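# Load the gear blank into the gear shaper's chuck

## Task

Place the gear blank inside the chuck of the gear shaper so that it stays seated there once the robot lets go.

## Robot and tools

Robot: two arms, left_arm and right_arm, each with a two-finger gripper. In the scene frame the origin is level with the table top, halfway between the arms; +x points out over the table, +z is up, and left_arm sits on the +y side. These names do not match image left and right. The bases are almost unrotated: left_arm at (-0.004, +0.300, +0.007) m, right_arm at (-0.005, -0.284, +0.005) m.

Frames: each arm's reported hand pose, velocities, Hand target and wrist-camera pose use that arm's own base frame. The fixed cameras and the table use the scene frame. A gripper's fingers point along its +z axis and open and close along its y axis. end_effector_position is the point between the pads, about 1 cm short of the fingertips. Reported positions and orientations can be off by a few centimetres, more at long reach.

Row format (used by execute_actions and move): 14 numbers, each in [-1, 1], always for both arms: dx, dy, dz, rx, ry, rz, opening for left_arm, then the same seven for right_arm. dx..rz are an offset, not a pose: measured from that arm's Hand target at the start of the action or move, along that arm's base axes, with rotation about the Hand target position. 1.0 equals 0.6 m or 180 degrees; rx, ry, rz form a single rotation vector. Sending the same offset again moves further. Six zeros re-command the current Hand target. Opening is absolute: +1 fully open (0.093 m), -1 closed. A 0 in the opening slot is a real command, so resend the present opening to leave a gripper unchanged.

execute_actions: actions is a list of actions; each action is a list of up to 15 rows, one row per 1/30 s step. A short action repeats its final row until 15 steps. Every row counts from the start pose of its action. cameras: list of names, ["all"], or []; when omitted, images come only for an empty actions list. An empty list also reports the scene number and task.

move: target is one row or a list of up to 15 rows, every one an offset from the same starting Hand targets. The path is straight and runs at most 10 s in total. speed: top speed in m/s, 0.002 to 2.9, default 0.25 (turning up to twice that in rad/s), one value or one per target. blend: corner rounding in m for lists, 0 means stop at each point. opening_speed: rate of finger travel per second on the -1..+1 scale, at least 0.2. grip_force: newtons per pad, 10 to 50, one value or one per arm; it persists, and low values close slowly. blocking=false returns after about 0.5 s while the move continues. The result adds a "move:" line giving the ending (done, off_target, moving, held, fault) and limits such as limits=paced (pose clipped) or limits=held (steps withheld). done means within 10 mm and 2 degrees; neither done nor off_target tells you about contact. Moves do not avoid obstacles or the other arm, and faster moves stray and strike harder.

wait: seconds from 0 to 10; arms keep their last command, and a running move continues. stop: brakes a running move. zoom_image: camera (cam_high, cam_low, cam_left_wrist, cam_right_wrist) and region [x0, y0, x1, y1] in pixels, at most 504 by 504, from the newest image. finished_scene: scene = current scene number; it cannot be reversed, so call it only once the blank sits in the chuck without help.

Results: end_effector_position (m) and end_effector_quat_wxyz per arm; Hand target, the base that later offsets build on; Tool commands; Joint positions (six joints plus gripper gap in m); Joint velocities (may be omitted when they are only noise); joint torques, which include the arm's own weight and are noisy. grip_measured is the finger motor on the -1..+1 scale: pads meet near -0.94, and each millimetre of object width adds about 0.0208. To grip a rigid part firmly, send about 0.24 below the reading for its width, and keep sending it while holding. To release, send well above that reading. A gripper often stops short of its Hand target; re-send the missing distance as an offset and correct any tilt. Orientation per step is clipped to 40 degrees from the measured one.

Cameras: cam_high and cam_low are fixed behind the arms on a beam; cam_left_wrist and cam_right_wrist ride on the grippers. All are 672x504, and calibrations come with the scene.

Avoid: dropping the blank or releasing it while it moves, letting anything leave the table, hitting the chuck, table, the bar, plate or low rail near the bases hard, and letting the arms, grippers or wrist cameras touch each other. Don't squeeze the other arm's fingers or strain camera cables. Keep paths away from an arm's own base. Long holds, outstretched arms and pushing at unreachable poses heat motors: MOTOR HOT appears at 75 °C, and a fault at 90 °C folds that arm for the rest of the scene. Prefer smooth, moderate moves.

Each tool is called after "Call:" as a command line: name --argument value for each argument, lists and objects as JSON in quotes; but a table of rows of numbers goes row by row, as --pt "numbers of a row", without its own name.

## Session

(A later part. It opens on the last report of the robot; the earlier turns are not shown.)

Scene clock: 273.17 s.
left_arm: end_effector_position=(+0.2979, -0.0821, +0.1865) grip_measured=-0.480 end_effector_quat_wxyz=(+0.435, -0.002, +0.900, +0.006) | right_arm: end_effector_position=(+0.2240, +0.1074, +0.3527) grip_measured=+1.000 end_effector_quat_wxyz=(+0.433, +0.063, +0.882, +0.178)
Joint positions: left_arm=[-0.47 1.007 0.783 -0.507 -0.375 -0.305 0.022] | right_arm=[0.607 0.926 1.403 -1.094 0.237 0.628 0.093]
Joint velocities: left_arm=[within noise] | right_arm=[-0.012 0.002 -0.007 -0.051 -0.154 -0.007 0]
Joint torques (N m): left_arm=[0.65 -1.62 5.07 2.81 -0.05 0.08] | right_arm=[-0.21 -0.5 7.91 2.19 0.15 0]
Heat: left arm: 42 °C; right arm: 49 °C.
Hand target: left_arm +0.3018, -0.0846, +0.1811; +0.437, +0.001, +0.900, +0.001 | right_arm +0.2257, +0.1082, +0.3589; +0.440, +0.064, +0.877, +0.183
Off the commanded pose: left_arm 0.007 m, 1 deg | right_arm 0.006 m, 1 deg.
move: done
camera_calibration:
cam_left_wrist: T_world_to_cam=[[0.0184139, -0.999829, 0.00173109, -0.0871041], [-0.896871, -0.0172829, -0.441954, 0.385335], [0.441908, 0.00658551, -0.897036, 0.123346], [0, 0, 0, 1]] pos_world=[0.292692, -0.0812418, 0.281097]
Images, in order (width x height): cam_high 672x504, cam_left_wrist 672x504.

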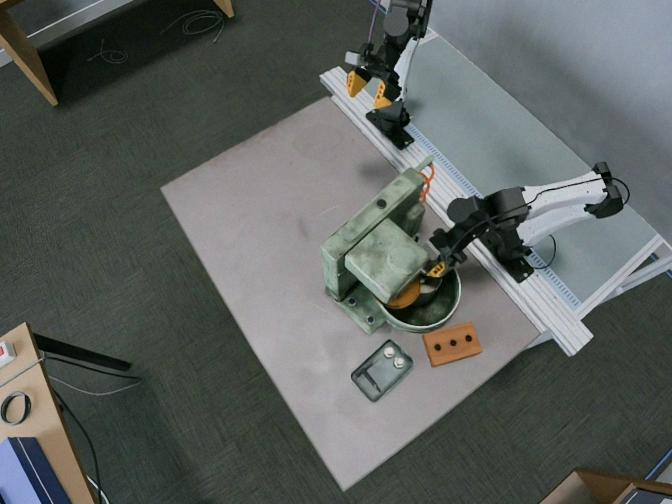

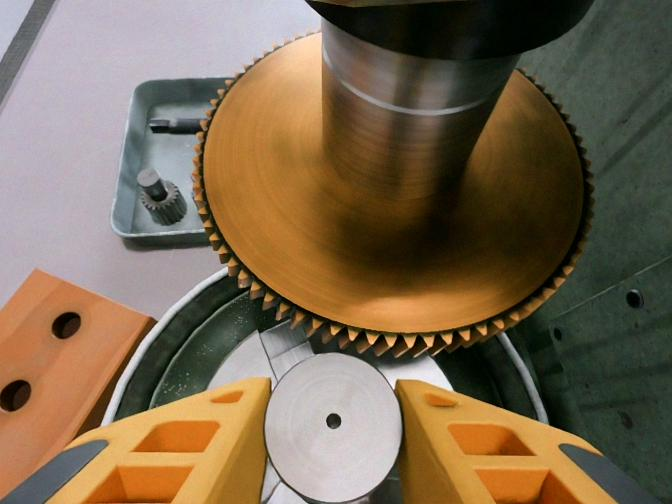

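Call:
move --pt "0 0 0.03 0 0 0 -0.65 0 0 0 0 0 0 1" --pt "-0.013 0.0 0.03 0 0 0 -0.65 0 0 0 0 0 0 1" --speed 0.06 --blend '[0.003,0]' --cameras '["cam_left_wrist"]'

Call:
zoom_image --camera "cam_left_wrist" --region '[200, 310, 480, 504]'

Scene clock: 300.03 s.
left_arm: end_effector_position=(+0.2958, -0.0817, +0.1860) grip_measured=-0.480 end_effector_quat_wxyz=(+0.427, +0.001, +0.904, +0.009) | right_arm: end_effector_position=(+0.2240, +0.1074, +0.3527) grip_measured=+1.000 end_effector_quat_wxyz=(+0.433, +0.063, +0.882, +0.178)
Joint positions: left_arm=[-0.471 1.009 0.794 -0.534 -0.372 -0.305 0.022] | right_arm=[0.607 0.926 1.403 -1.094 0.237 0.628 0.093]
Joint torques (N m): left_arm=[-0.96 -4.22 9.11 2.04 -0.21 -0.02] | right_arm=[-0.21 -0.51 7.91 2.19 0.16 0]
Heat: left arm: 45 °C; right arm: 50 °C.
Hand target: left_arm +0.2940, -0.0846, +0.1990; +0.436, +0.001, +0.900, +0.001 | right_arm +0.2257, +0.1082, +0.3589; +0.440, +0.064, +0.877, +0.183
Off the commanded pose: left_arm 0.014 m, 1 deg | right_arm 0.006 m, 1 deg.
move: off_target (left_arm)
camera_calibration:
cam_left_wrist: T_world_to_cam=[[0.0156676, -0.999865, -0.00493677, -0.0846289], [-0.904037, -0.0120563, -0.427284, 0.383016], [0.427167, 0.0111575, -0.904104, 0.129842], [0, 0, 0, 1]] pos_world=[0.292123, -0.0814484, 0.280629]
Images, in order (width x height): cam_left_wrist 672x504.

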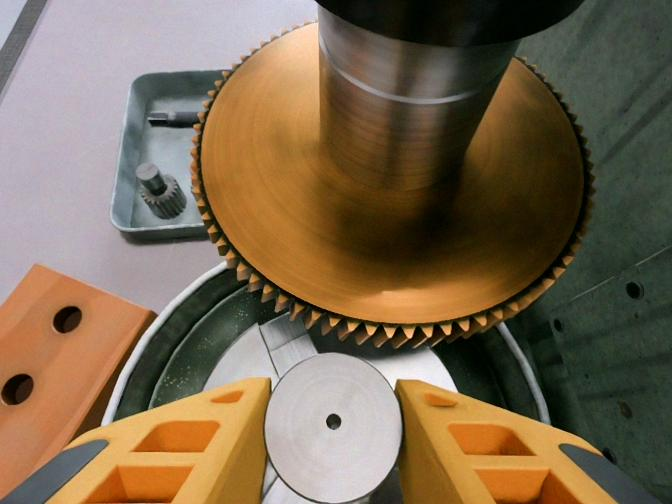

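Scaled by 1.800 from the camera's 672x504 image, which has a finer 960x720 frame.

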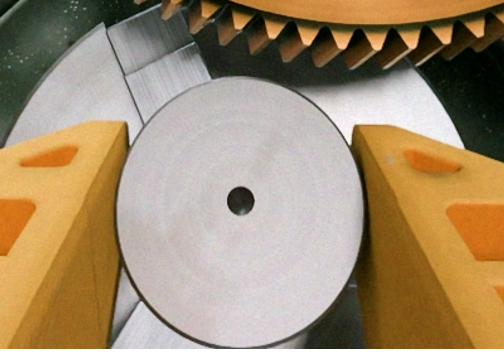

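Call:
move --target '[0.0,0.0,0.02,0,0,0,-0.65,0,0,0,0,0,0,1]' --speed 0.06 --cameras '["cam_left_wrist","cam_high"]'

Call:
zoom_image --camera "cam_left_wrist" --region '[200, 310, 480, 504]'

Call:
zoom_image --camera "cam_high" --region '[405, 245, 455, 295]'

Scene clock: 306.07 s.
left_arm: end_effector_position=(+0.2893, -0.0788, +0.1896) grip_measured=-0.480 end_effector_quat_wxyz=(+0.410, +0.005, +0.912, +0.017) | right_arm: end_effector_position=(+0.2240, +0.1074, +0.3527) grip_measured=+1.000 end_effector_quat_wxyz=(+0.433, +0.063, +0.882, +0.178)
Joint positions: left_arm=[-0.471 1.009 0.836 -0.618 -0.372 -0.305 0.022] | right_arm=[0.607 0.926 1.403 -1.094 0.237 0.628 0.093]
Joint torques (N m): left_arm=[-0.96 -4.03 9.8 2.39 -0.23 -0.01] | right_arm=[-0.2 -0.51 7.91 2.19 0.16 0]
Heat: left arm: 44 °C; right arm: 50 °C.
Hand target: left_arm +0.2940, -0.0846, +0.2110; +0.436, +0.001, +0.900, +0.001 | right_arm +0.2257, +0.1082, +0.3589; +0.440, +0.064, +0.877, +0.183
Off the commanded pose: left_arm 0.023 m, 4 deg | right_arm 0.006 m, 1 deg.
move: off_target (left_arm)
camera_calibration:
cam_left_wrist: T_world_to_cam=[[0.014159, -0.999604, -0.0242993, -0.0774332], [-0.919459, -0.00346626, -0.393171, 0.377309], [0.392931, 0.0279091, -0.919144, 0.149965], [0, 0, 0, 1]] pos_world=[0.28909, -0.0802801, 0.284305]
Images, in order (width x height): cam_high 672x504, cam_left_wrist 672x504.

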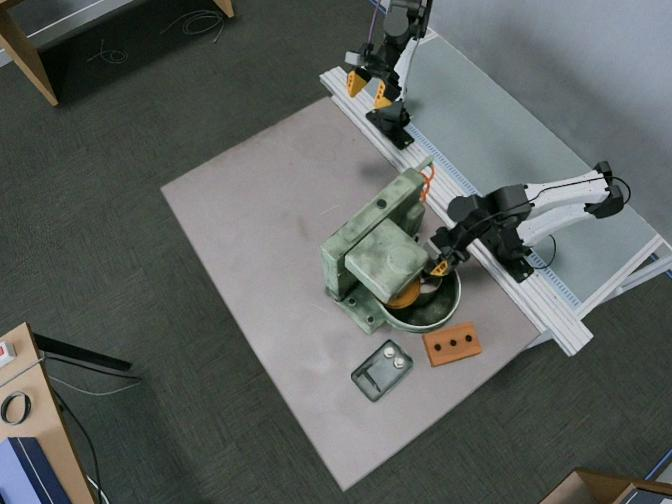

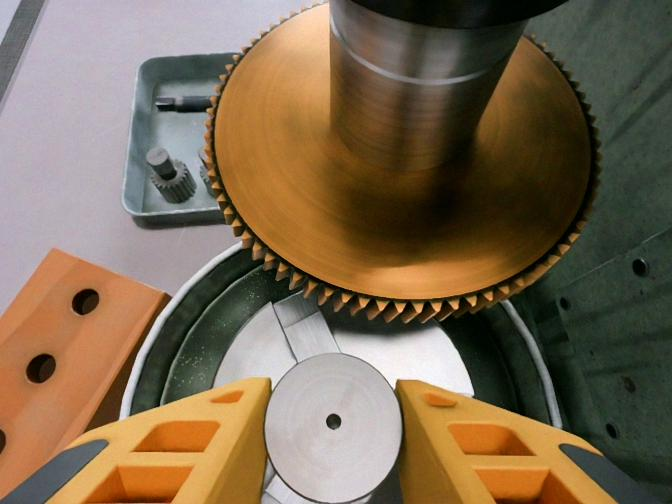

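Scaled by 1.800 from the camera's 672x504 image, which has a finer 960x720 frame.

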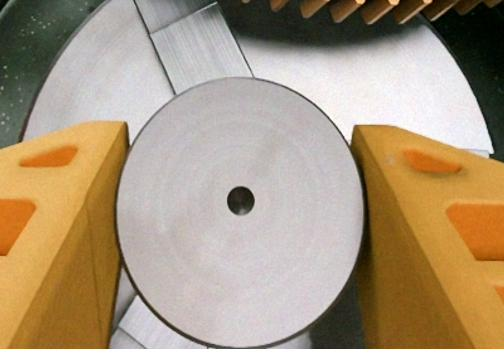

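Scaled by 10.080 from the camera's 672x504 image, which has a finer 960x720 frame.

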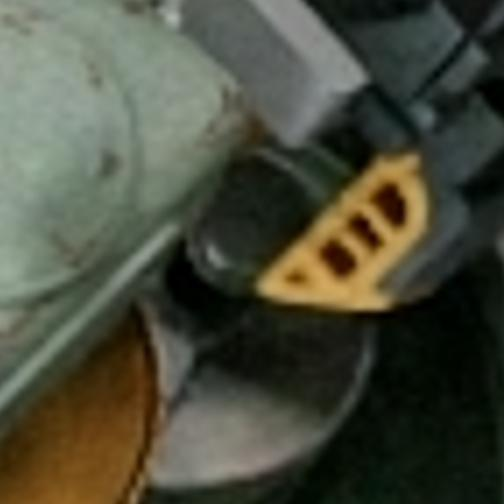

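Call:
move --pt "0 0 0.045 0 -0.018 0 -0.65 0 0 0 0 0 0 1" --pt "-0.073 0.002 0.03 0 -0.018 0 -0.65 0 0 0 0 0 0 1" --speed 0.12 --blend '[0.006,0]' --cameras '["cam_left_wrist","cam_high"]'

Call:
zoom_image --camera "cam_left_wrist" --region '[230, 230, 450, 395]'

Call:
zoom_image --camera "cam_high" --region '[405, 225, 475, 295]'

Scene clock: 328.40 s.
left_arm: end_effector_position=(+0.2496, -0.0833, +0.2278) grip_measured=-0.480 end_effector_quat_wxyz=(+0.455, +0.008, +0.891, +0.002) | right_arm: end_effector_position=(+0.2240, +0.1074, +0.3527) grip_measured=+1.000 end_effector_quat_wxyz=(+0.433, +0.063, +0.882, +0.178)
Joint positions: left_arm=[-0.632 0.831 0.861 -0.76 -0.496 -0.389 0.022] | right_arm=[0.607 0.926 1.403 -1.094 0.237 0.628 0.093]
Joint torques (N m): left_arm=[-0.66 -1.62 5.78 2.45 -0.41 -0.08] | right_arm=[-0.23 -0.53 7.9 2.19 0.16 0]
Heat: left arm: 45 °C; right arm: 50 °C.
Hand target: left_arm +0.2502, -0.0834, +0.2290; +0.462, +0.001, +0.887, +0.001 | right_arm +0.2257, +0.1082, +0.3589; +0.440, +0.064, +0.877, +0.183
Off the commanded pose: left_arm 0.001 m, 1 deg | right_arm 0.006 m, 1 deg.
move: done
camera_calibration:
cam_left_wrist: T_world_to_cam=[[-0.00246132, -0.999997, 0.000381376, -0.0819418], [-0.876612, 0.00197411, -0.481194, 0.365716], [0.481192, -0.00151869, -0.876614, 0.166567], [0, 0, 0, 1]] pos_world=[0.240239, -0.0824106, 0.322027]
Images, in order (width x height): cam_high 672x504, cam_left_wrist 672x504.

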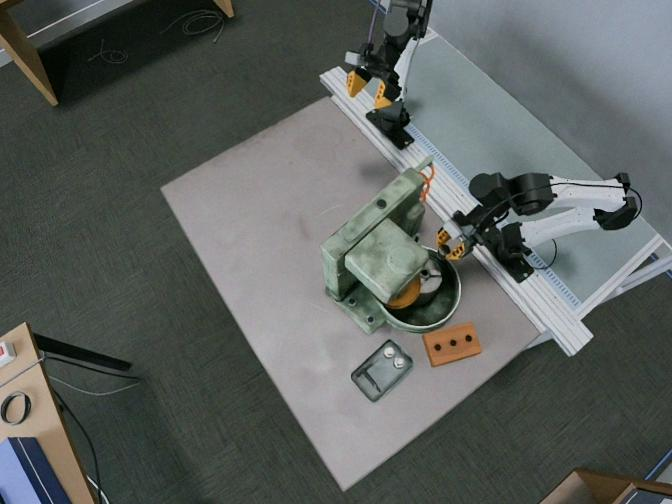

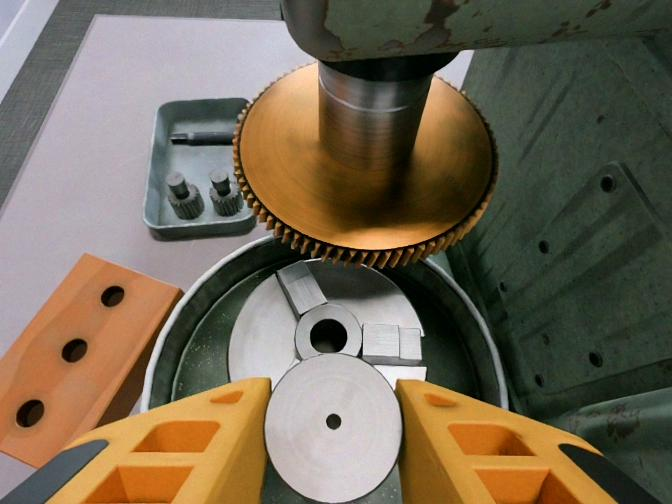

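Scaled by 2.291 from the camera's 672x504 image, which has a finer 960x720 frame.

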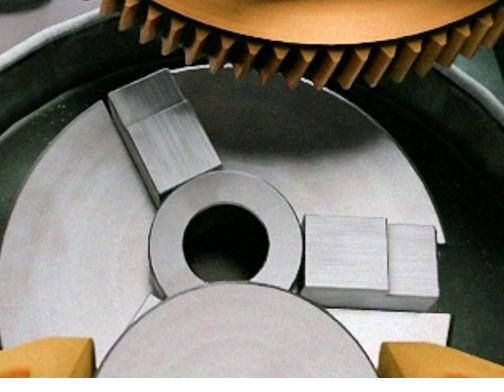

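Scaled by 7.200 from the camera's 672x504 image, which has a finer 960x720 frame.

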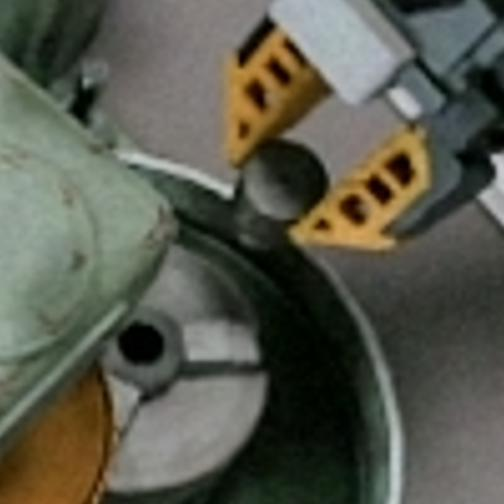

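Call:
move --target '[0.0805,-0.0018,-0.0417,0,-0.007,0,-0.65,0,0,0,0,0,0,1]' --speed 0.12 --cameras '["cam_left_wrist","cam_high"]'

Call:
zoom_image --camera "cam_high" --region '[405, 235, 465, 295]'

Scene clock: 344.93 s.
left_arm: end_effector_position=(+0.2937, -0.0828, +0.2028) grip_measured=-0.480 end_effector_quat_wxyz=(+0.463, -0.001, +0.886, +0.005) | right_arm: end_effector_position=(+0.2240, +0.1074, +0.3527) grip_measured=+1.000 end_effector_quat_wxyz=(+0.433, +0.063, +0.882, +0.178)
Joint positions: left_arm=[-0.497 0.953 0.778 -0.497 -0.41 -0.298 0.022] | right_arm=[0.607 0.926 1.403 -1.094 0.237 0.628 0.093]
Joint torques (N m): left_arm=[0.68 -1.7 6 2.84 -0.16 0.13] | right_arm=[-0.21 -0.5 7.88 2.19 0.16 0.01]
Heat: left arm: 45 °C; right arm: 50 °C.
Hand target: left_arm +0.2985, -0.0845, +0.2040; +0.471, +0.001, +0.882, +0.001 | right_arm +0.2257, +0.1082, +0.3589; +0.440, +0.064, +0.877, +0.183
Off the commanded pose: left_arm 0.005 m, 1 deg | right_arm 0.006 m, 1 deg.
move: done
camera_calibration:
cam_left_wrist: T_world_to_cam=[[0.0139432, -0.999894, 0.00423332, -0.0870178], [-0.867207, -0.0142002, -0.497745, 0.391506], [0.497752, 0.00326897, -0.867313, 0.117204], [0, 0, 0, 1]] pos_world=[0.282392, -0.0818322, 0.296891]
Images, in order (width x height): cam_high 672x504, cam_left_wrist 672x504.

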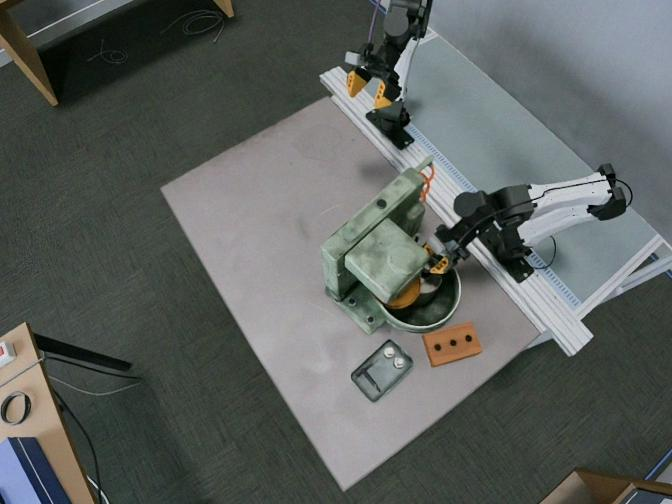

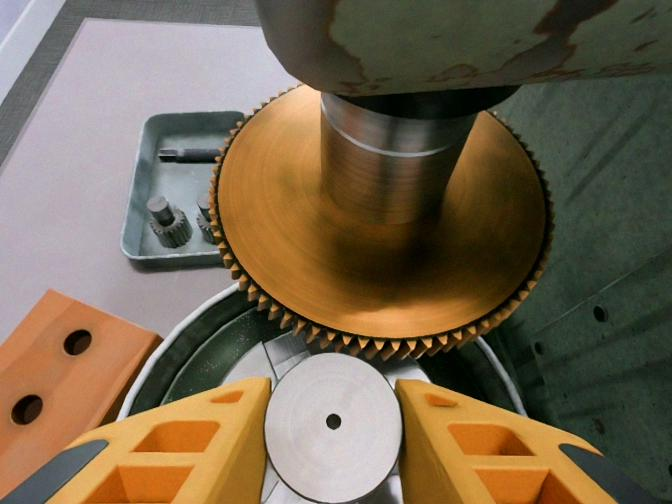

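Scaled by 8.400 from the camera's 672x504 image, which has a finer 960x720 frame.

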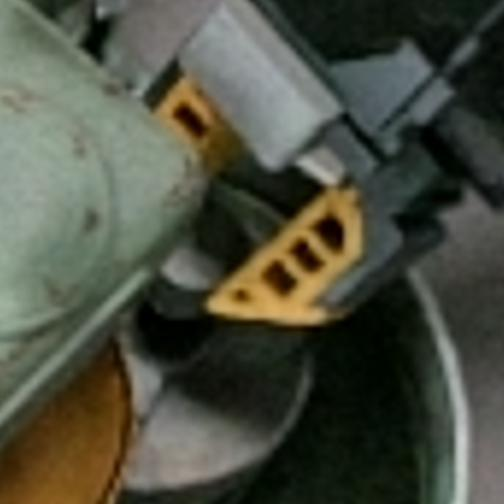

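Call:
move --target '[-0.0015,0.0003,-0.022,0,0,0,-0.65,0,0,0,0,0,0,1]' --speed 0.05 --cameras '["cam_left_wrist"]'

Scene clock: 349.53 s.
left_arm: end_effector_position=(+0.2934, -0.0827, +0.1884) grip_measured=-0.480 end_effector_quat_wxyz=(+0.461, +0.000, +0.887, +0.006) | right_arm: end_effector_position=(+0.2240, +0.1074, +0.3527) grip_measured=+1.000 end_effector_quat_wxyz=(+0.433, +0.063, +0.882, +0.178)
Joint positions: left_arm=[-0.497 0.953 0.725 -0.449 -0.41 -0.298 0.022] | right_arm=[0.607 0.926 1.403 -1.094 0.237 0.628 0.093]
Joint torques (N m): left_arm=[0.49 -2.25 5.97 2.85 -0.15 0.1] | right_arm=[-0.24 -0.53 7.92 2.19 0.16 0]
Heat: left arm: 45 °C; right arm: 50 °C.
Hand target: left_arm +0.2976, -0.0843, +0.1908; +0.471, +0.001, +0.882, +0.001 | right_arm +0.2257, +0.1082, +0.3589; +0.440, +0.064, +0.877, +0.183
Off the commanded pose: left_arm 0.005 m, 1 deg | right_arm 0.006 m, 1 deg.
move: done
camera_calibration:
cam_left_wrist: T_world_to_cam=[[0.0136916, -0.999905, 0.00137921, -0.0861889], [-0.869541, -0.0125875, -0.4937, 0.384308], [0.493671, 0.00556026, -0.869631, 0.106654], [0, 0, 0, 1]] pos_world=[0.2827, -0.0819362, 0.282602]
Images, in order (width x height): cam_left_wrist 672x504.

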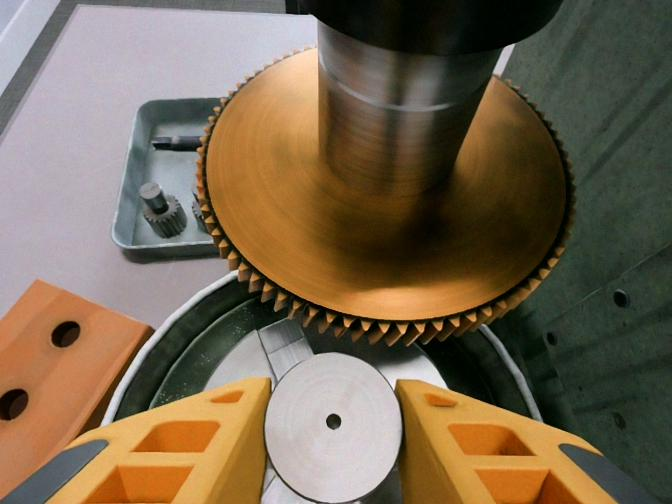

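Call:
move --target '[0,0,-0.013,0,0,0,-0.65,0,0,0,0,0,0,1]' --speed 0.05 --cameras '["cam_left_wrist"]'

Call:
zoom_image --camera "cam_left_wrist" --region '[200, 310, 480, 504]'

Scene clock: 353.87 s.
left_arm: end_effector_position=(+0.2954, -0.0829, +0.1863) grip_measured=-0.480 end_effector_quat_wxyz=(+0.467, -0.002, +0.884, +0.005) | right_arm: end_effector_position=(+0.2240, +0.1074, +0.3527) grip_measured=+1.000 end_effector_quat_wxyz=(+0.433, +0.063, +0.882, +0.178)
Joint positions: left_arm=[-0.497 0.953 0.705 -0.415 -0.415 -0.295 0.022] | right_arm=[0.607 0.926 1.403 -1.094 0.237 0.628 0.093]
Joint torques (N m): left_arm=[0.51 -2.13 5.08 2.83 -0.1 0.11] | right_arm=[-0.2 -0.51 7.91 2.2 0.15 0]
Heat: left arm: 46 °C; right arm: 50 °C.
Hand target: left_arm +0.2976, -0.0843, +0.1830; +0.471, +0.001, +0.882, +0.001 | right_arm +0.2257, +0.1082, +0.3589; +0.440, +0.064, +0.877, +0.183
Off the commanded pose: left_arm 0.004 m, 1 deg | right_arm 0.006 m, 1 deg.
move: done
camera_calibration:
cam_left_wrist: T_world_to_cam=[[0.0162619, -0.99986, 0.00388383, -0.0876208], [-0.862404, -0.0159917, -0.505968, 0.384797], [0.50596, 0.00487858, -0.862543, 0.0988234], [0, 0, 0, 1]] pos_world=[0.283275, -0.0819371, 0.280275]
Images, in order (width x height): cam_left_wrist 672x504.

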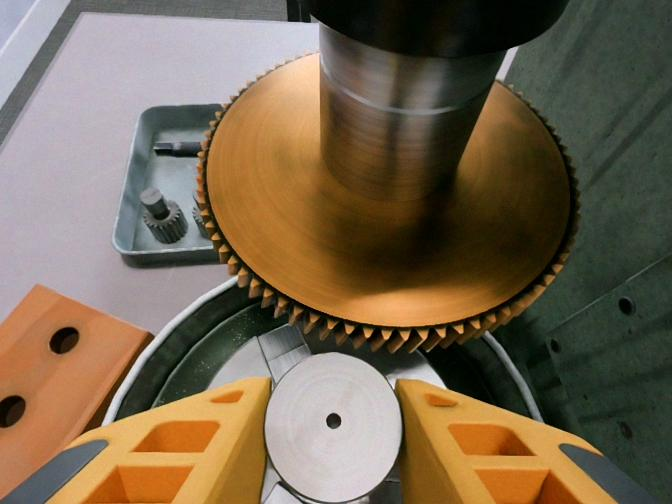

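Scaled by 1.800 from the camera's 672x504 image, which has a finer 960x720 frame.

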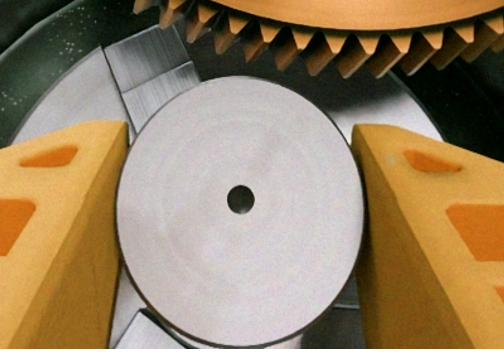

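Call:
move --pt "0 0 0.075 0 -0.007 0 -0.65 0 0 0 0 0 0 1" --pt "-0.079 0 0.077 0 -0.007 0 -0.65 0 0 0 0 0 0 1" --pt "0.0062 -0.0003 0.035 0 -0.007 0 -0.65 0 0 0 0 0 0 1" --speed 0.12 --blend '[0.006,0,0]' --cameras '["cam_left_wrist","cam_high"]'

Call:
zoom_image --camera "cam_left_wrist" --region '[200, 310, 480, 504]'

Call:
zoom_image --camera "cam_high" --region '[405, 245, 455, 295]'

Scene clock: 421.90 s.
left_arm: end_effector_position=(+0.2965, -0.0829, +0.2024) grip_measured=-0.480 end_effector_quat_wxyz=(+0.472, +0.000, +0.881, +0.005) | right_arm: end_effector_position=(+0.2240, +0.1074, +0.3527) grip_measured=+1.000 end_effector_quat_wxyz=(+0.433, +0.063, +0.882, +0.178)
Joint positions: left_arm=[-0.495 0.952 0.759 -0.457 -0.415 -0.288 0.022] | right_arm=[0.607 0.926 1.403 -1.094 0.237 0.628 0.093]
Joint torques (N m): left_arm=[0.7 -1.77 6.11 2.88 -0.15 0.13] | right_arm=[-0.21 -0.51 7.92 2.19 0.16 0]
Heat: left arm: 46 °C; right arm: 51 °C.
Hand target: left_arm +0.3013, -0.0845, +0.2040; +0.481, +0.001, +0.877, +0.001 | right_arm +0.2257, +0.1082, +0.3589; +0.440, +0.064, +0.877, +0.183
Off the commanded pose: left_arm 0.005 m, 1 deg | right_arm 0.006 m, 1 deg.
move: done
camera_calibration:
cam_left_wrist: T_world_to_cam=[[0.0138494, -0.999896, 0.00393986, -0.0870162], [-0.856647, -0.0138974, -0.515715, 0.394384], [0.515717, 0.0037673, -0.856751, 0.107993], [0, 0, 0, 1]] pos_world=[0.283359, -0.0819331, 0.296255]
Images, in order (width x height): cam_high 672x504, cam_left_wrist 672x504.

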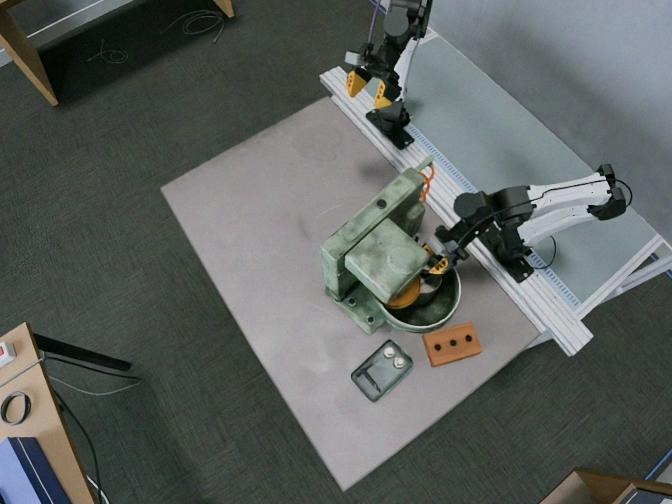

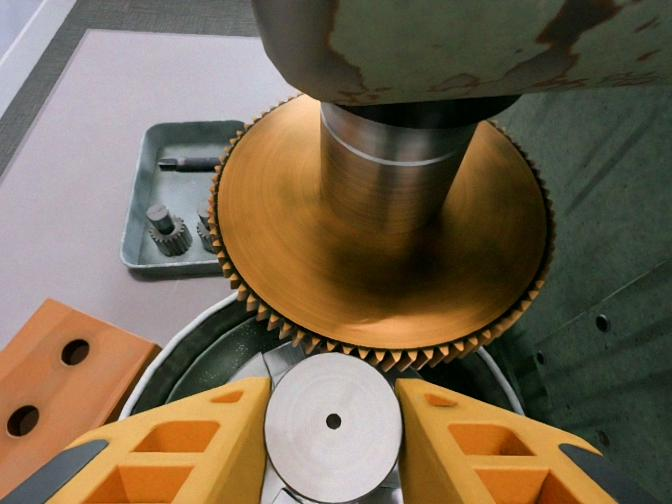

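Scaled by 1.800 from the camera's 672x504 image, which has a finer 960x720 frame.

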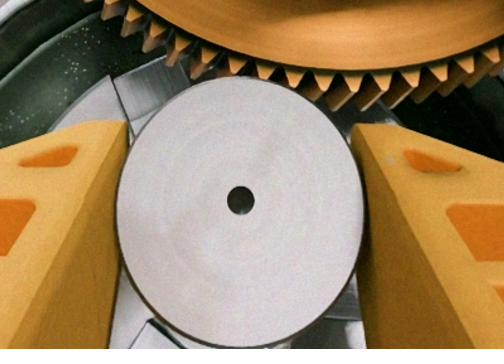

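Scaled by 10.080 from the camera's 672x504 image, which has a finer 960x720 frame.

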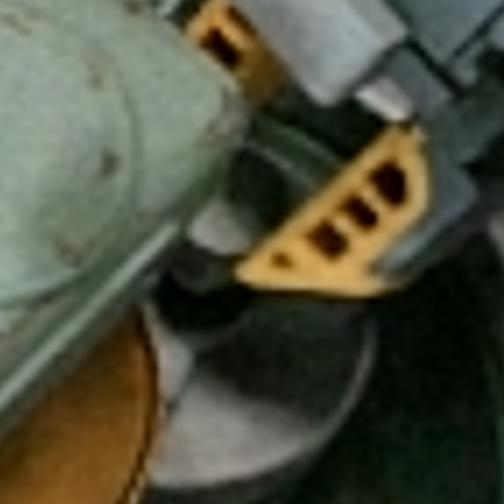

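Call:
move --pt "-0.0015 0.0003 -0.022 0 0 0 -0.65 0 0 0 0 0 0 1" --pt "-0.0015 0.0003 -0.035 0 0 0 -0.65 0 0 0 0 0 0 1" --speed 0.05 --cameras '["cam_left_wrist"]'

Call:
zoom_image --camera "cam_left_wrist" --region '[200, 310, 480, 504]'

Scene clock: 427.40 s.
left_arm: end_effector_position=(+0.2984, -0.0826, +0.1868) grip_measured=-0.480 end_effector_quat_wxyz=(+0.478, -0.002, +0.878, +0.006) | right_arm: end_effector_position=(+0.2240, +0.1074, +0.3527) grip_measured=+1.000 end_effector_quat_wxyz=(+0.433, +0.063, +0.882, +0.178)
Joint positions: left_arm=[-0.495 0.952 0.686 -0.372 -0.423 -0.284 0.022] | right_arm=[0.607 0.926 1.403 -1.094 0.237 0.628 0.093]
Joint torques (N m): left_arm=[0.54 -2.02 5.22 2.84 -0.08 0.1] | right_arm=[-0.23 -0.5 7.91 2.19 0.16 0]
Heat: left arm: 46 °C; right arm: 51 °C.
Hand target: left_arm +0.3004, -0.0844, +0.1829; +0.481, +0.001, +0.877, +0.001 | right_arm +0.2257, +0.1082, +0.3589; +0.440, +0.064, +0.877, +0.183
Off the commanded pose: left_arm 0.005 m, 1 deg | right_arm 0.006 m, 1 deg.
move: done
camera_calibration:
cam_left_wrist: T_world_to_cam=[[0.0175084, -0.999841, 0.00323475, -0.0876082], [-0.849597, -0.016583, -0.527172, 0.387796], [0.527142, 0.0064817, -0.849752, 0.0891013], [0, 0, 0, 1]] pos_world=[0.284035, -0.0817411, 0.280433]
Images, in order (width x height): cam_left_wrist 672x504.

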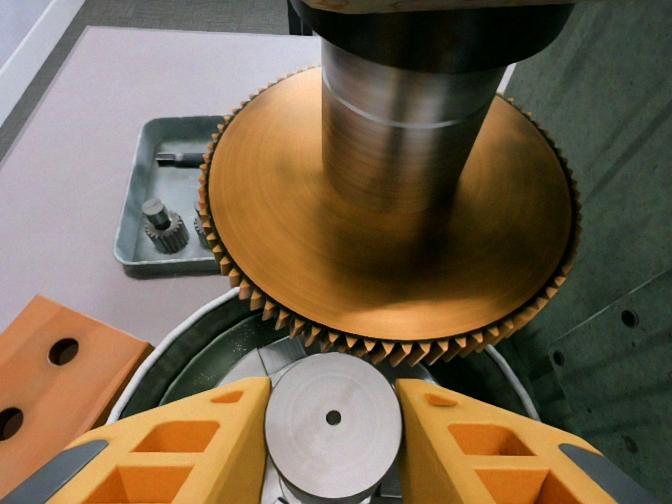

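Scaled by 1.800 from the camera's 672x504 image, which has a finer 960x720 frame.

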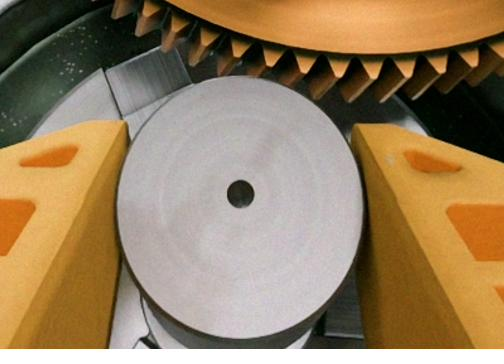

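Call:
zoom_image --camera "cam_left_wrist" --region '[250, 440, 414, 504]'

Call:
zoom_image --camera "cam_left_wrist" --region '[230, 330, 440, 420]'

Scaled by 3.073 from the camera's 672x504 image, which has a finer 960x720 frame.

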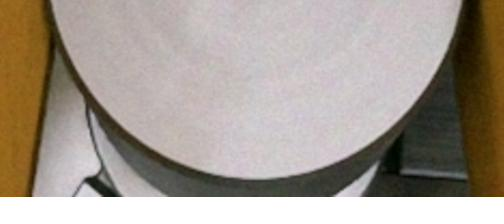

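Scaled by 2.400 from the camera's 672x504 image, which has a finer 960x720 frame.

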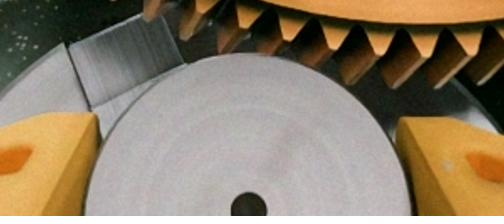

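Call:
move --pt "0 0 0.075 0 -0.0246 0 -0.65 0 0 0 0 0 0 1" --pt "-0.083 0 0.077 0 -0.0246 0 -0.65 0 0 0 0 0 0 1" --pt "-0.0065 -0.0002 0.031 0 -0.0246 0 -0.65 0 0 0 0 0 0 1" --speed 0.12 --blend '[0.006,0,0]' --cameras '["cam_left_wrist","cam_high"]'

Call:
zoom_image --camera "cam_left_wrist" --region '[200, 310, 480, 504]'

Call:
zoom_image --camera "cam_high" --region '[405, 245, 455, 295]'

Scene clock: 496.60 s.
left_arm: end_effector_position=(+0.2920, -0.0829, +0.1998) grip_measured=-0.480 end_effector_quat_wxyz=(+0.506, +0.000, +0.862, +0.005) | right_arm: end_effector_position=(+0.2240, +0.1074, +0.3527) grip_measured=+1.000 end_effector_quat_wxyz=(+0.433, +0.063, +0.882, +0.178)
Joint positions: left_arm=[-0.526 0.888 0.663 -0.352 -0.461 -0.272 0.022] | right_arm=[0.607 0.926 1.403 -1.094 0.237 0.628 0.093]
Joint torques (N m): left_arm=[0.7 -1.22 6.19 2.96 -0.13 0.14] | right_arm=[-0.23 -0.51 7.91 2.19 0.16 0]
Heat: left arm: 50 °C; right arm: 52 °C.
Hand target: left_arm +0.2965, -0.0845, +0.2016; +0.515, +0.001, +0.857, +0.001 | right_arm +0.2257, +0.1082, +0.3589; +0.440, +0.064, +0.877, +0.183
Off the commanded pose: left_arm 0.005 m, 1 deg | right_arm 0.006 m, 1 deg.
move: done
camera_calibration:
cam_left_wrist: T_world_to_cam=[[0.0119069, -0.999919, 0.00448646, -0.0864695], [-0.81419, -0.0122997, -0.580469, 0.389821], [0.580477, 0.00325874, -0.81427, 0.0807471], [0, 0, 0, 1]] pos_world=[0.271546, -0.0819309, 0.292417]
Images, in order (width x height): cam_high 672x504, cam_left_wrist 672x504.

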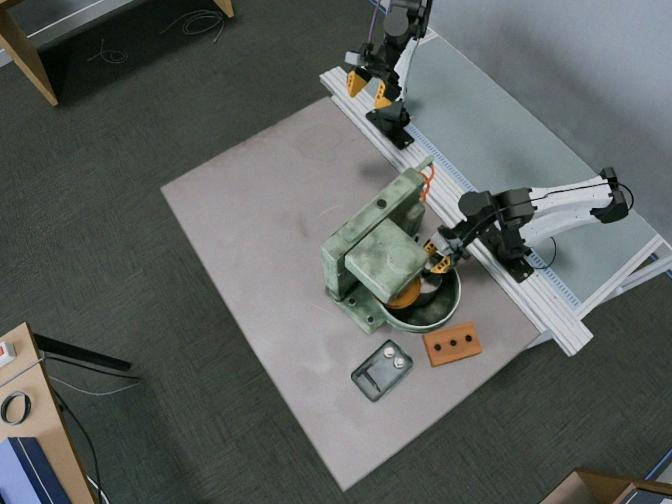

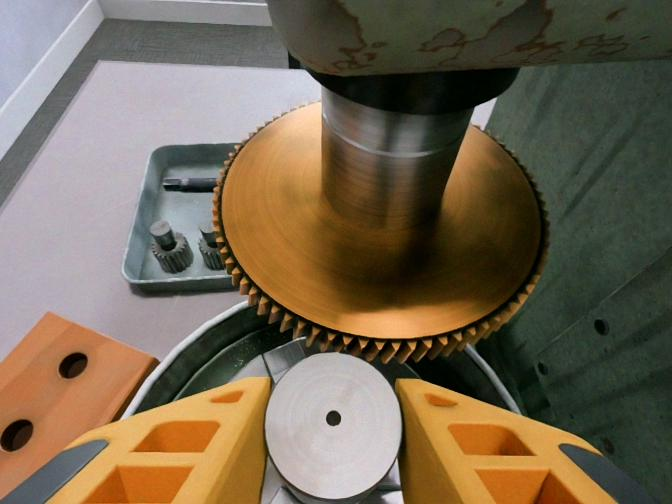

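Scaled by 1.800 from the camera's 672x504 image, which has a finer 960x720 frame.

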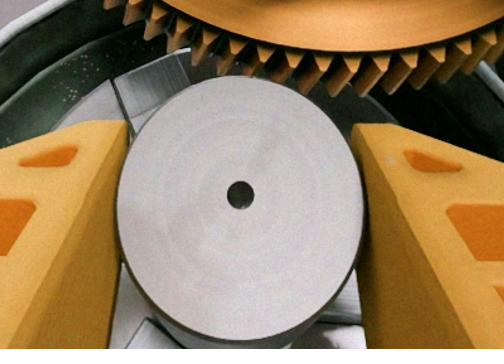

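Scaled by 10.080 from the camera's 672x504 image, which has a finer 960x720 frame.

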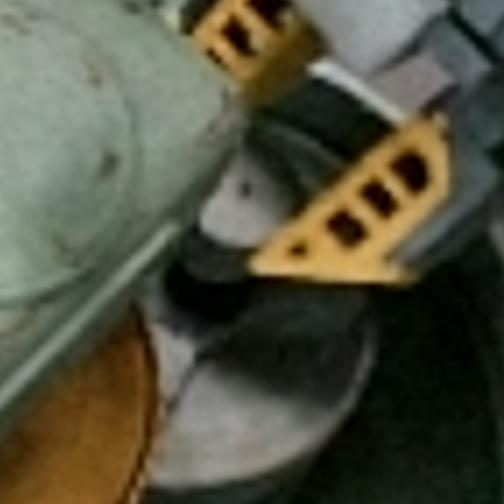

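Call:
move --pt "-0.0012 0.0003 -0.022 0 0 0 -0.65 0 0 0 0 0 0 1" --pt "-0.002 0.0003 -0.035 0 0 0 -0.65 0 0 0 0 0 0 1" --speed 0.05 --cameras '["cam_left_wrist","cam_high"]'

Call:
zoom_image --camera "cam_left_wrist" --region '[200, 310, 480, 504]'

Call:
zoom_image --camera "cam_high" --region '[405, 245, 455, 295]'

Scene clock: 512.53 s.
left_arm: end_effector_position=(+0.2946, -0.0842, +0.1864) grip_measured=-0.480 end_effector_quat_wxyz=(+0.517, -0.003, +0.856, -0.001) | right_arm: end_effector_position=(+0.2240, +0.1074, +0.3527) grip_measured=+1.000 end_effector_quat_wxyz=(+0.433, +0.063, +0.882, +0.178)
Joint positions: left_arm=[-0.526 0.888 0.588 -0.247 -0.463 -0.271 0.022] | right_arm=[0.607 0.926 1.403 -1.094 0.237 0.628 0.093]
Joint torques (N m): left_arm=[0.38 -1.32 5.53 2.73 -0.12 0.1] | right_arm=[-0.23 -0.51 7.92 2.19 0.15 0]
Heat: left arm: 51 °C; right arm: 52 °C.
Hand target: left_arm +0.2953, -0.0843, +0.1806; +0.515, +0.001, +0.857, +0.001 | right_arm +0.2257, +0.1082, +0.3589; +0.440, +0.064, +0.877, +0.183
Off the commanded pose: left_arm 0.006 m, 1 deg | right_arm 0.006 m, 1 deg.
move: done
camera_calibration:
cam_left_wrist: T_world_to_cam=[[0.0118862, -0.999775, 0.0175656, -0.0902167], [-0.799247, -0.0200557, -0.600668, 0.382877], [0.600886, -0.00689961, -0.799305, 0.0585384], [0, 0, 0, 1]] pos_world=[0.271911, -0.0821137, 0.278357]
Images, in order (width x height): cam_high 672x504, cam_left_wrist 672x504.

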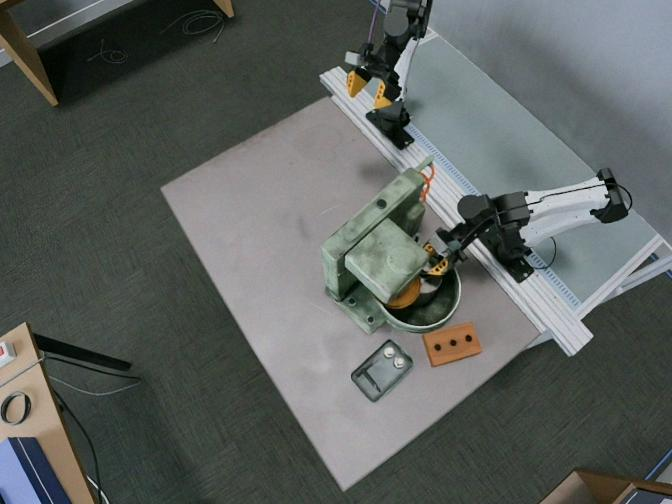

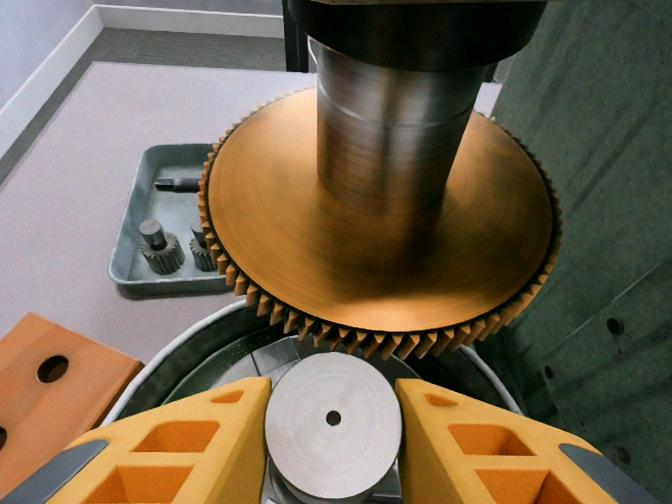

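Scaled by 1.800 from the camera's 672x504 image, which has a finer 960x720 frame.

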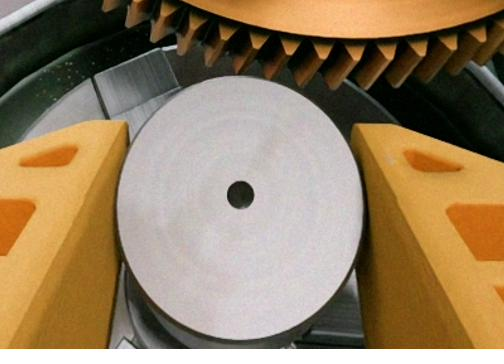

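Scaled by 10.080 from the camera's 672x504 image, which has a finer 960x720 frame.

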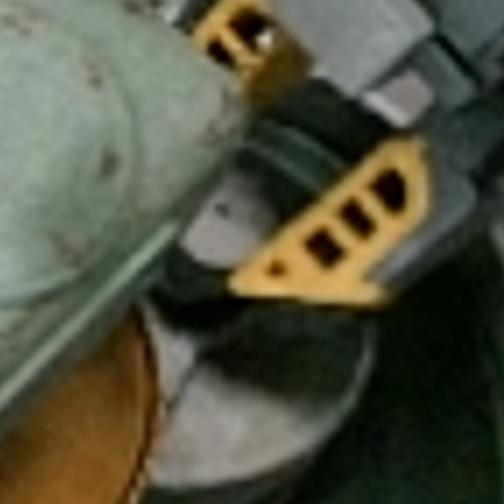

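Call:
zoom_image --camera "cam_left_wrist" --region '[250, 440, 414, 504]'

Scaled by 3.073 from the camera's 672x504 image, which has a finer 960x720 frame.

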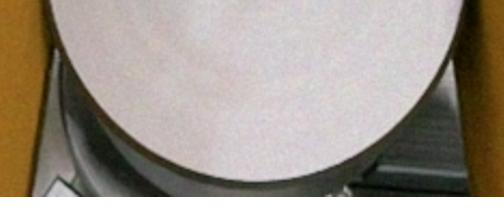

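Call:
move --pt "0 0 0.075 0.003 0 0 -0.65 0 0 0 0 0 0 1" --pt "-0.075 0 0.081 0.003 0 0 -0.65 0 0 0 0 0 0 1" --pt "0.0045 -0.0013 0.035 0.003 0 0 -0.65 0 0 0 0 0 0 1" --pt "0.003 -0.001 0.014 0.003 0 0 -0.65 0 0 0 0 0 0 1" --speed 0.12 --blend '[0.006,0,0,0]' --cameras '["cam_left_wrist","cam_high"]'

Call:
zoom_image --camera "cam_left_wrist" --region '[200, 310, 480, 504]'

Call:
zoom_image --camera "cam_left_wrist" --region '[250, 440, 414, 504]'

Scene clock: 541.93 s.
left_arm: end_effector_position=(+0.2932, -0.0831, +0.1871) grip_measured=-0.480 end_effector_quat_wxyz=(+0.505, +0.002, +0.863, +0.009) | right_arm: end_effector_position=(+0.2240, +0.1074, +0.3527) grip_measured=+1.000 end_effector_quat_wxyz=(+0.433, +0.063, +0.882, +0.178)
Joint positions: left_arm=[-0.528 0.898 0.618 -0.3 -0.468 -0.266 0.022] | right_arm=[0.607 0.926 1.403 -1.094 0.237 0.628 0.093]
Joint torques (N m): left_arm=[0.46 -1.51 6.12 2.96 -0.15 0.12] | right_arm=[-0.2 -0.5 7.91 2.19 0.16 0]
Heat: left arm: 51 °C; right arm: 52 °C.
Hand target: left_arm +0.2971, -0.0849, +0.1890; +0.515, +0.003, +0.857, +0.005 | right_arm +0.2257, +0.1082, +0.3589; +0.440, +0.064, +0.877, +0.183
Off the commanded pose: left_arm 0.005 m, 1 deg | right_arm 0.006 m, 1 deg.
move: done
camera_calibration:
cam_left_wrist: T_world_to_cam=[[0.0127511, -0.999901, -0.00594213, -0.0849578], [-0.815075, -0.00695141, -0.579314, 0.383888], [0.579215, 0.0122302, -0.815083, 0.0708429], [0, 0, 0, 1]] pos_world=[0.272947, -0.0831473, 0.279629]
Images, in order (width x height): cam_high 672x504, cam_left_wrist 672x504.

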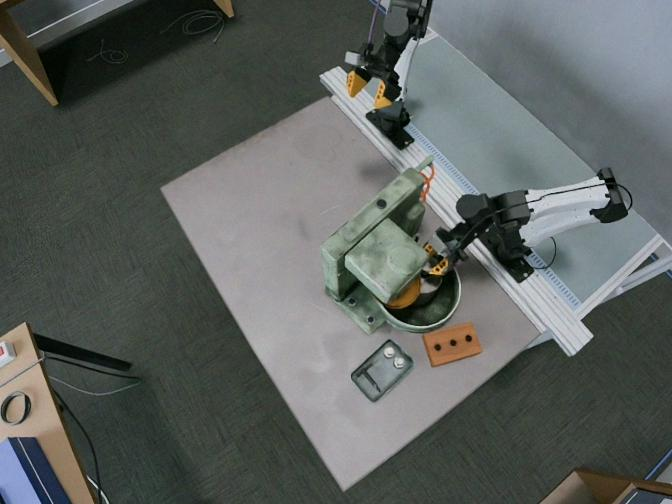

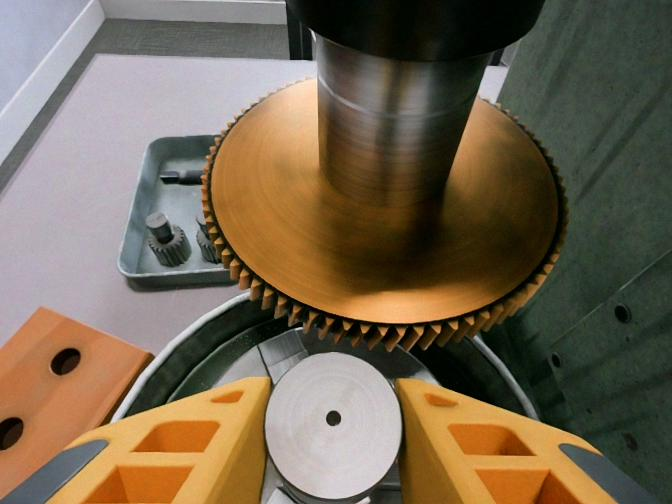

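Scaled by 1.800 from the camera's 672x504 image, which has a finer 960x720 frame.

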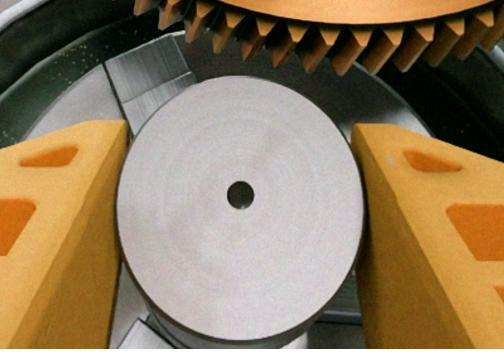

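Scaled by 3.073 from the camera's 672x504 image, which has a finer 960x720 frame.

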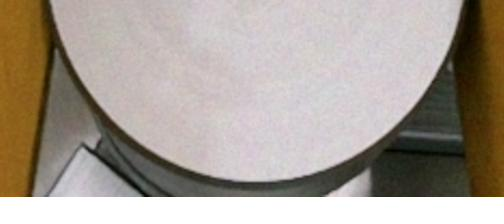

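Call:
move --target '[-0.007,0,-0.01,0,0,0,-0.65,0,0,0,0,0,0,1]' --speed 0.03 --cameras '["cam_left_wrist"]'

Call:
zoom_image --camera "cam_left_wrist" --region '[200, 310, 480, 504]'

Call:
zoom_image --camera "cam_left_wrist" --region '[250, 440, 414, 504]'

Scene clock: 554.17 s.
left_arm: end_effector_position=(+0.2939, -0.0831, +0.1863) grip_measured=-0.480 end_effector_quat_wxyz=(+0.513, -0.001, +0.858, +0.006) | right_arm: end_effector_position=(+0.2240, +0.1074, +0.3527) grip_measured=+1.000 end_effector_quat_wxyz=(+0.433, +0.063, +0.882, +0.178)
Joint positions: left_arm=[-0.528 0.891 0.598 -0.268 -0.471 -0.266 0.022] | right_arm=[0.607 0.926 1.403 -1.094 0.237 0.628 0.093]
Joint torques (N m): left_arm=[-0.64 -2.17 5.35 2.72 -0.22 0.06] | right_arm=[-0.23 -0.51 7.9 2.19 0.16 0]
Heat: left arm: 50 °C; right arm: 52 °C.
Hand target: left_arm +0.2929, -0.0849, +0.1830; +0.515, +0.003, +0.857, +0.005 | right_arm +0.2257, +0.1082, +0.3589; +0.440, +0.064, +0.877, +0.183
Off the commanded pose: left_arm 0.004 m, 1 deg | right_arm 0.006 m, 1 deg.
move: done
camera_calibration:
cam_left_wrist: T_world_to_cam=[[0.0146902, -0.999888, 0.00279149, -0.0871031], [-0.805033, -0.0134831, -0.593077, 0.383042], [0.593049, 0.00646517, -0.805141, 0.0634337], [0, 0, 0, 1]] pos_world=[0.272021, -0.0823389, 0.278489]
Images, in order (width x height): cam_left_wrist 672x504.

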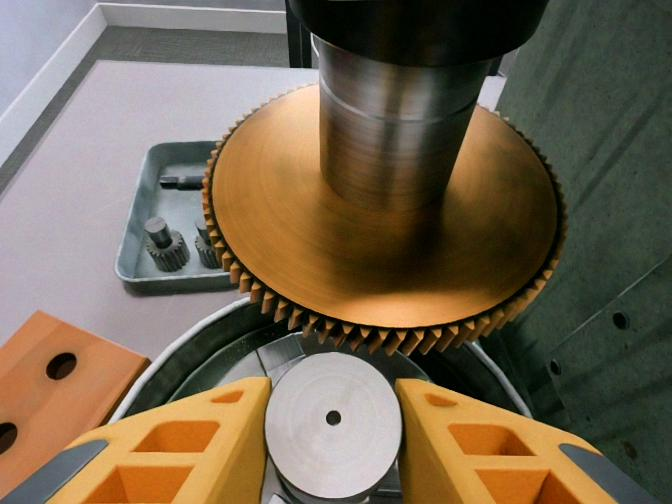

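Scaled by 1.800 from the camera's 672x504 image, which has a finer 960x720 frame.

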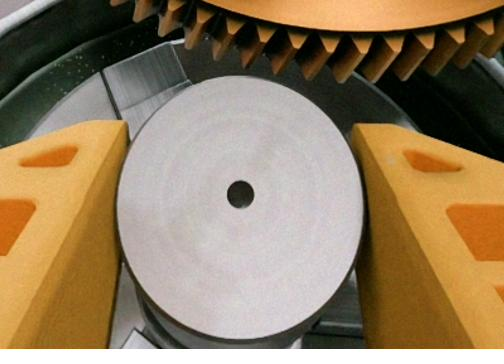

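Scaled by 3.073 from the camera's 672x504 image, which has a finer 960x720 frame.

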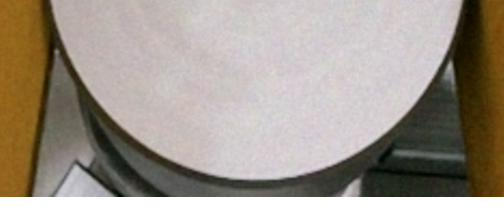

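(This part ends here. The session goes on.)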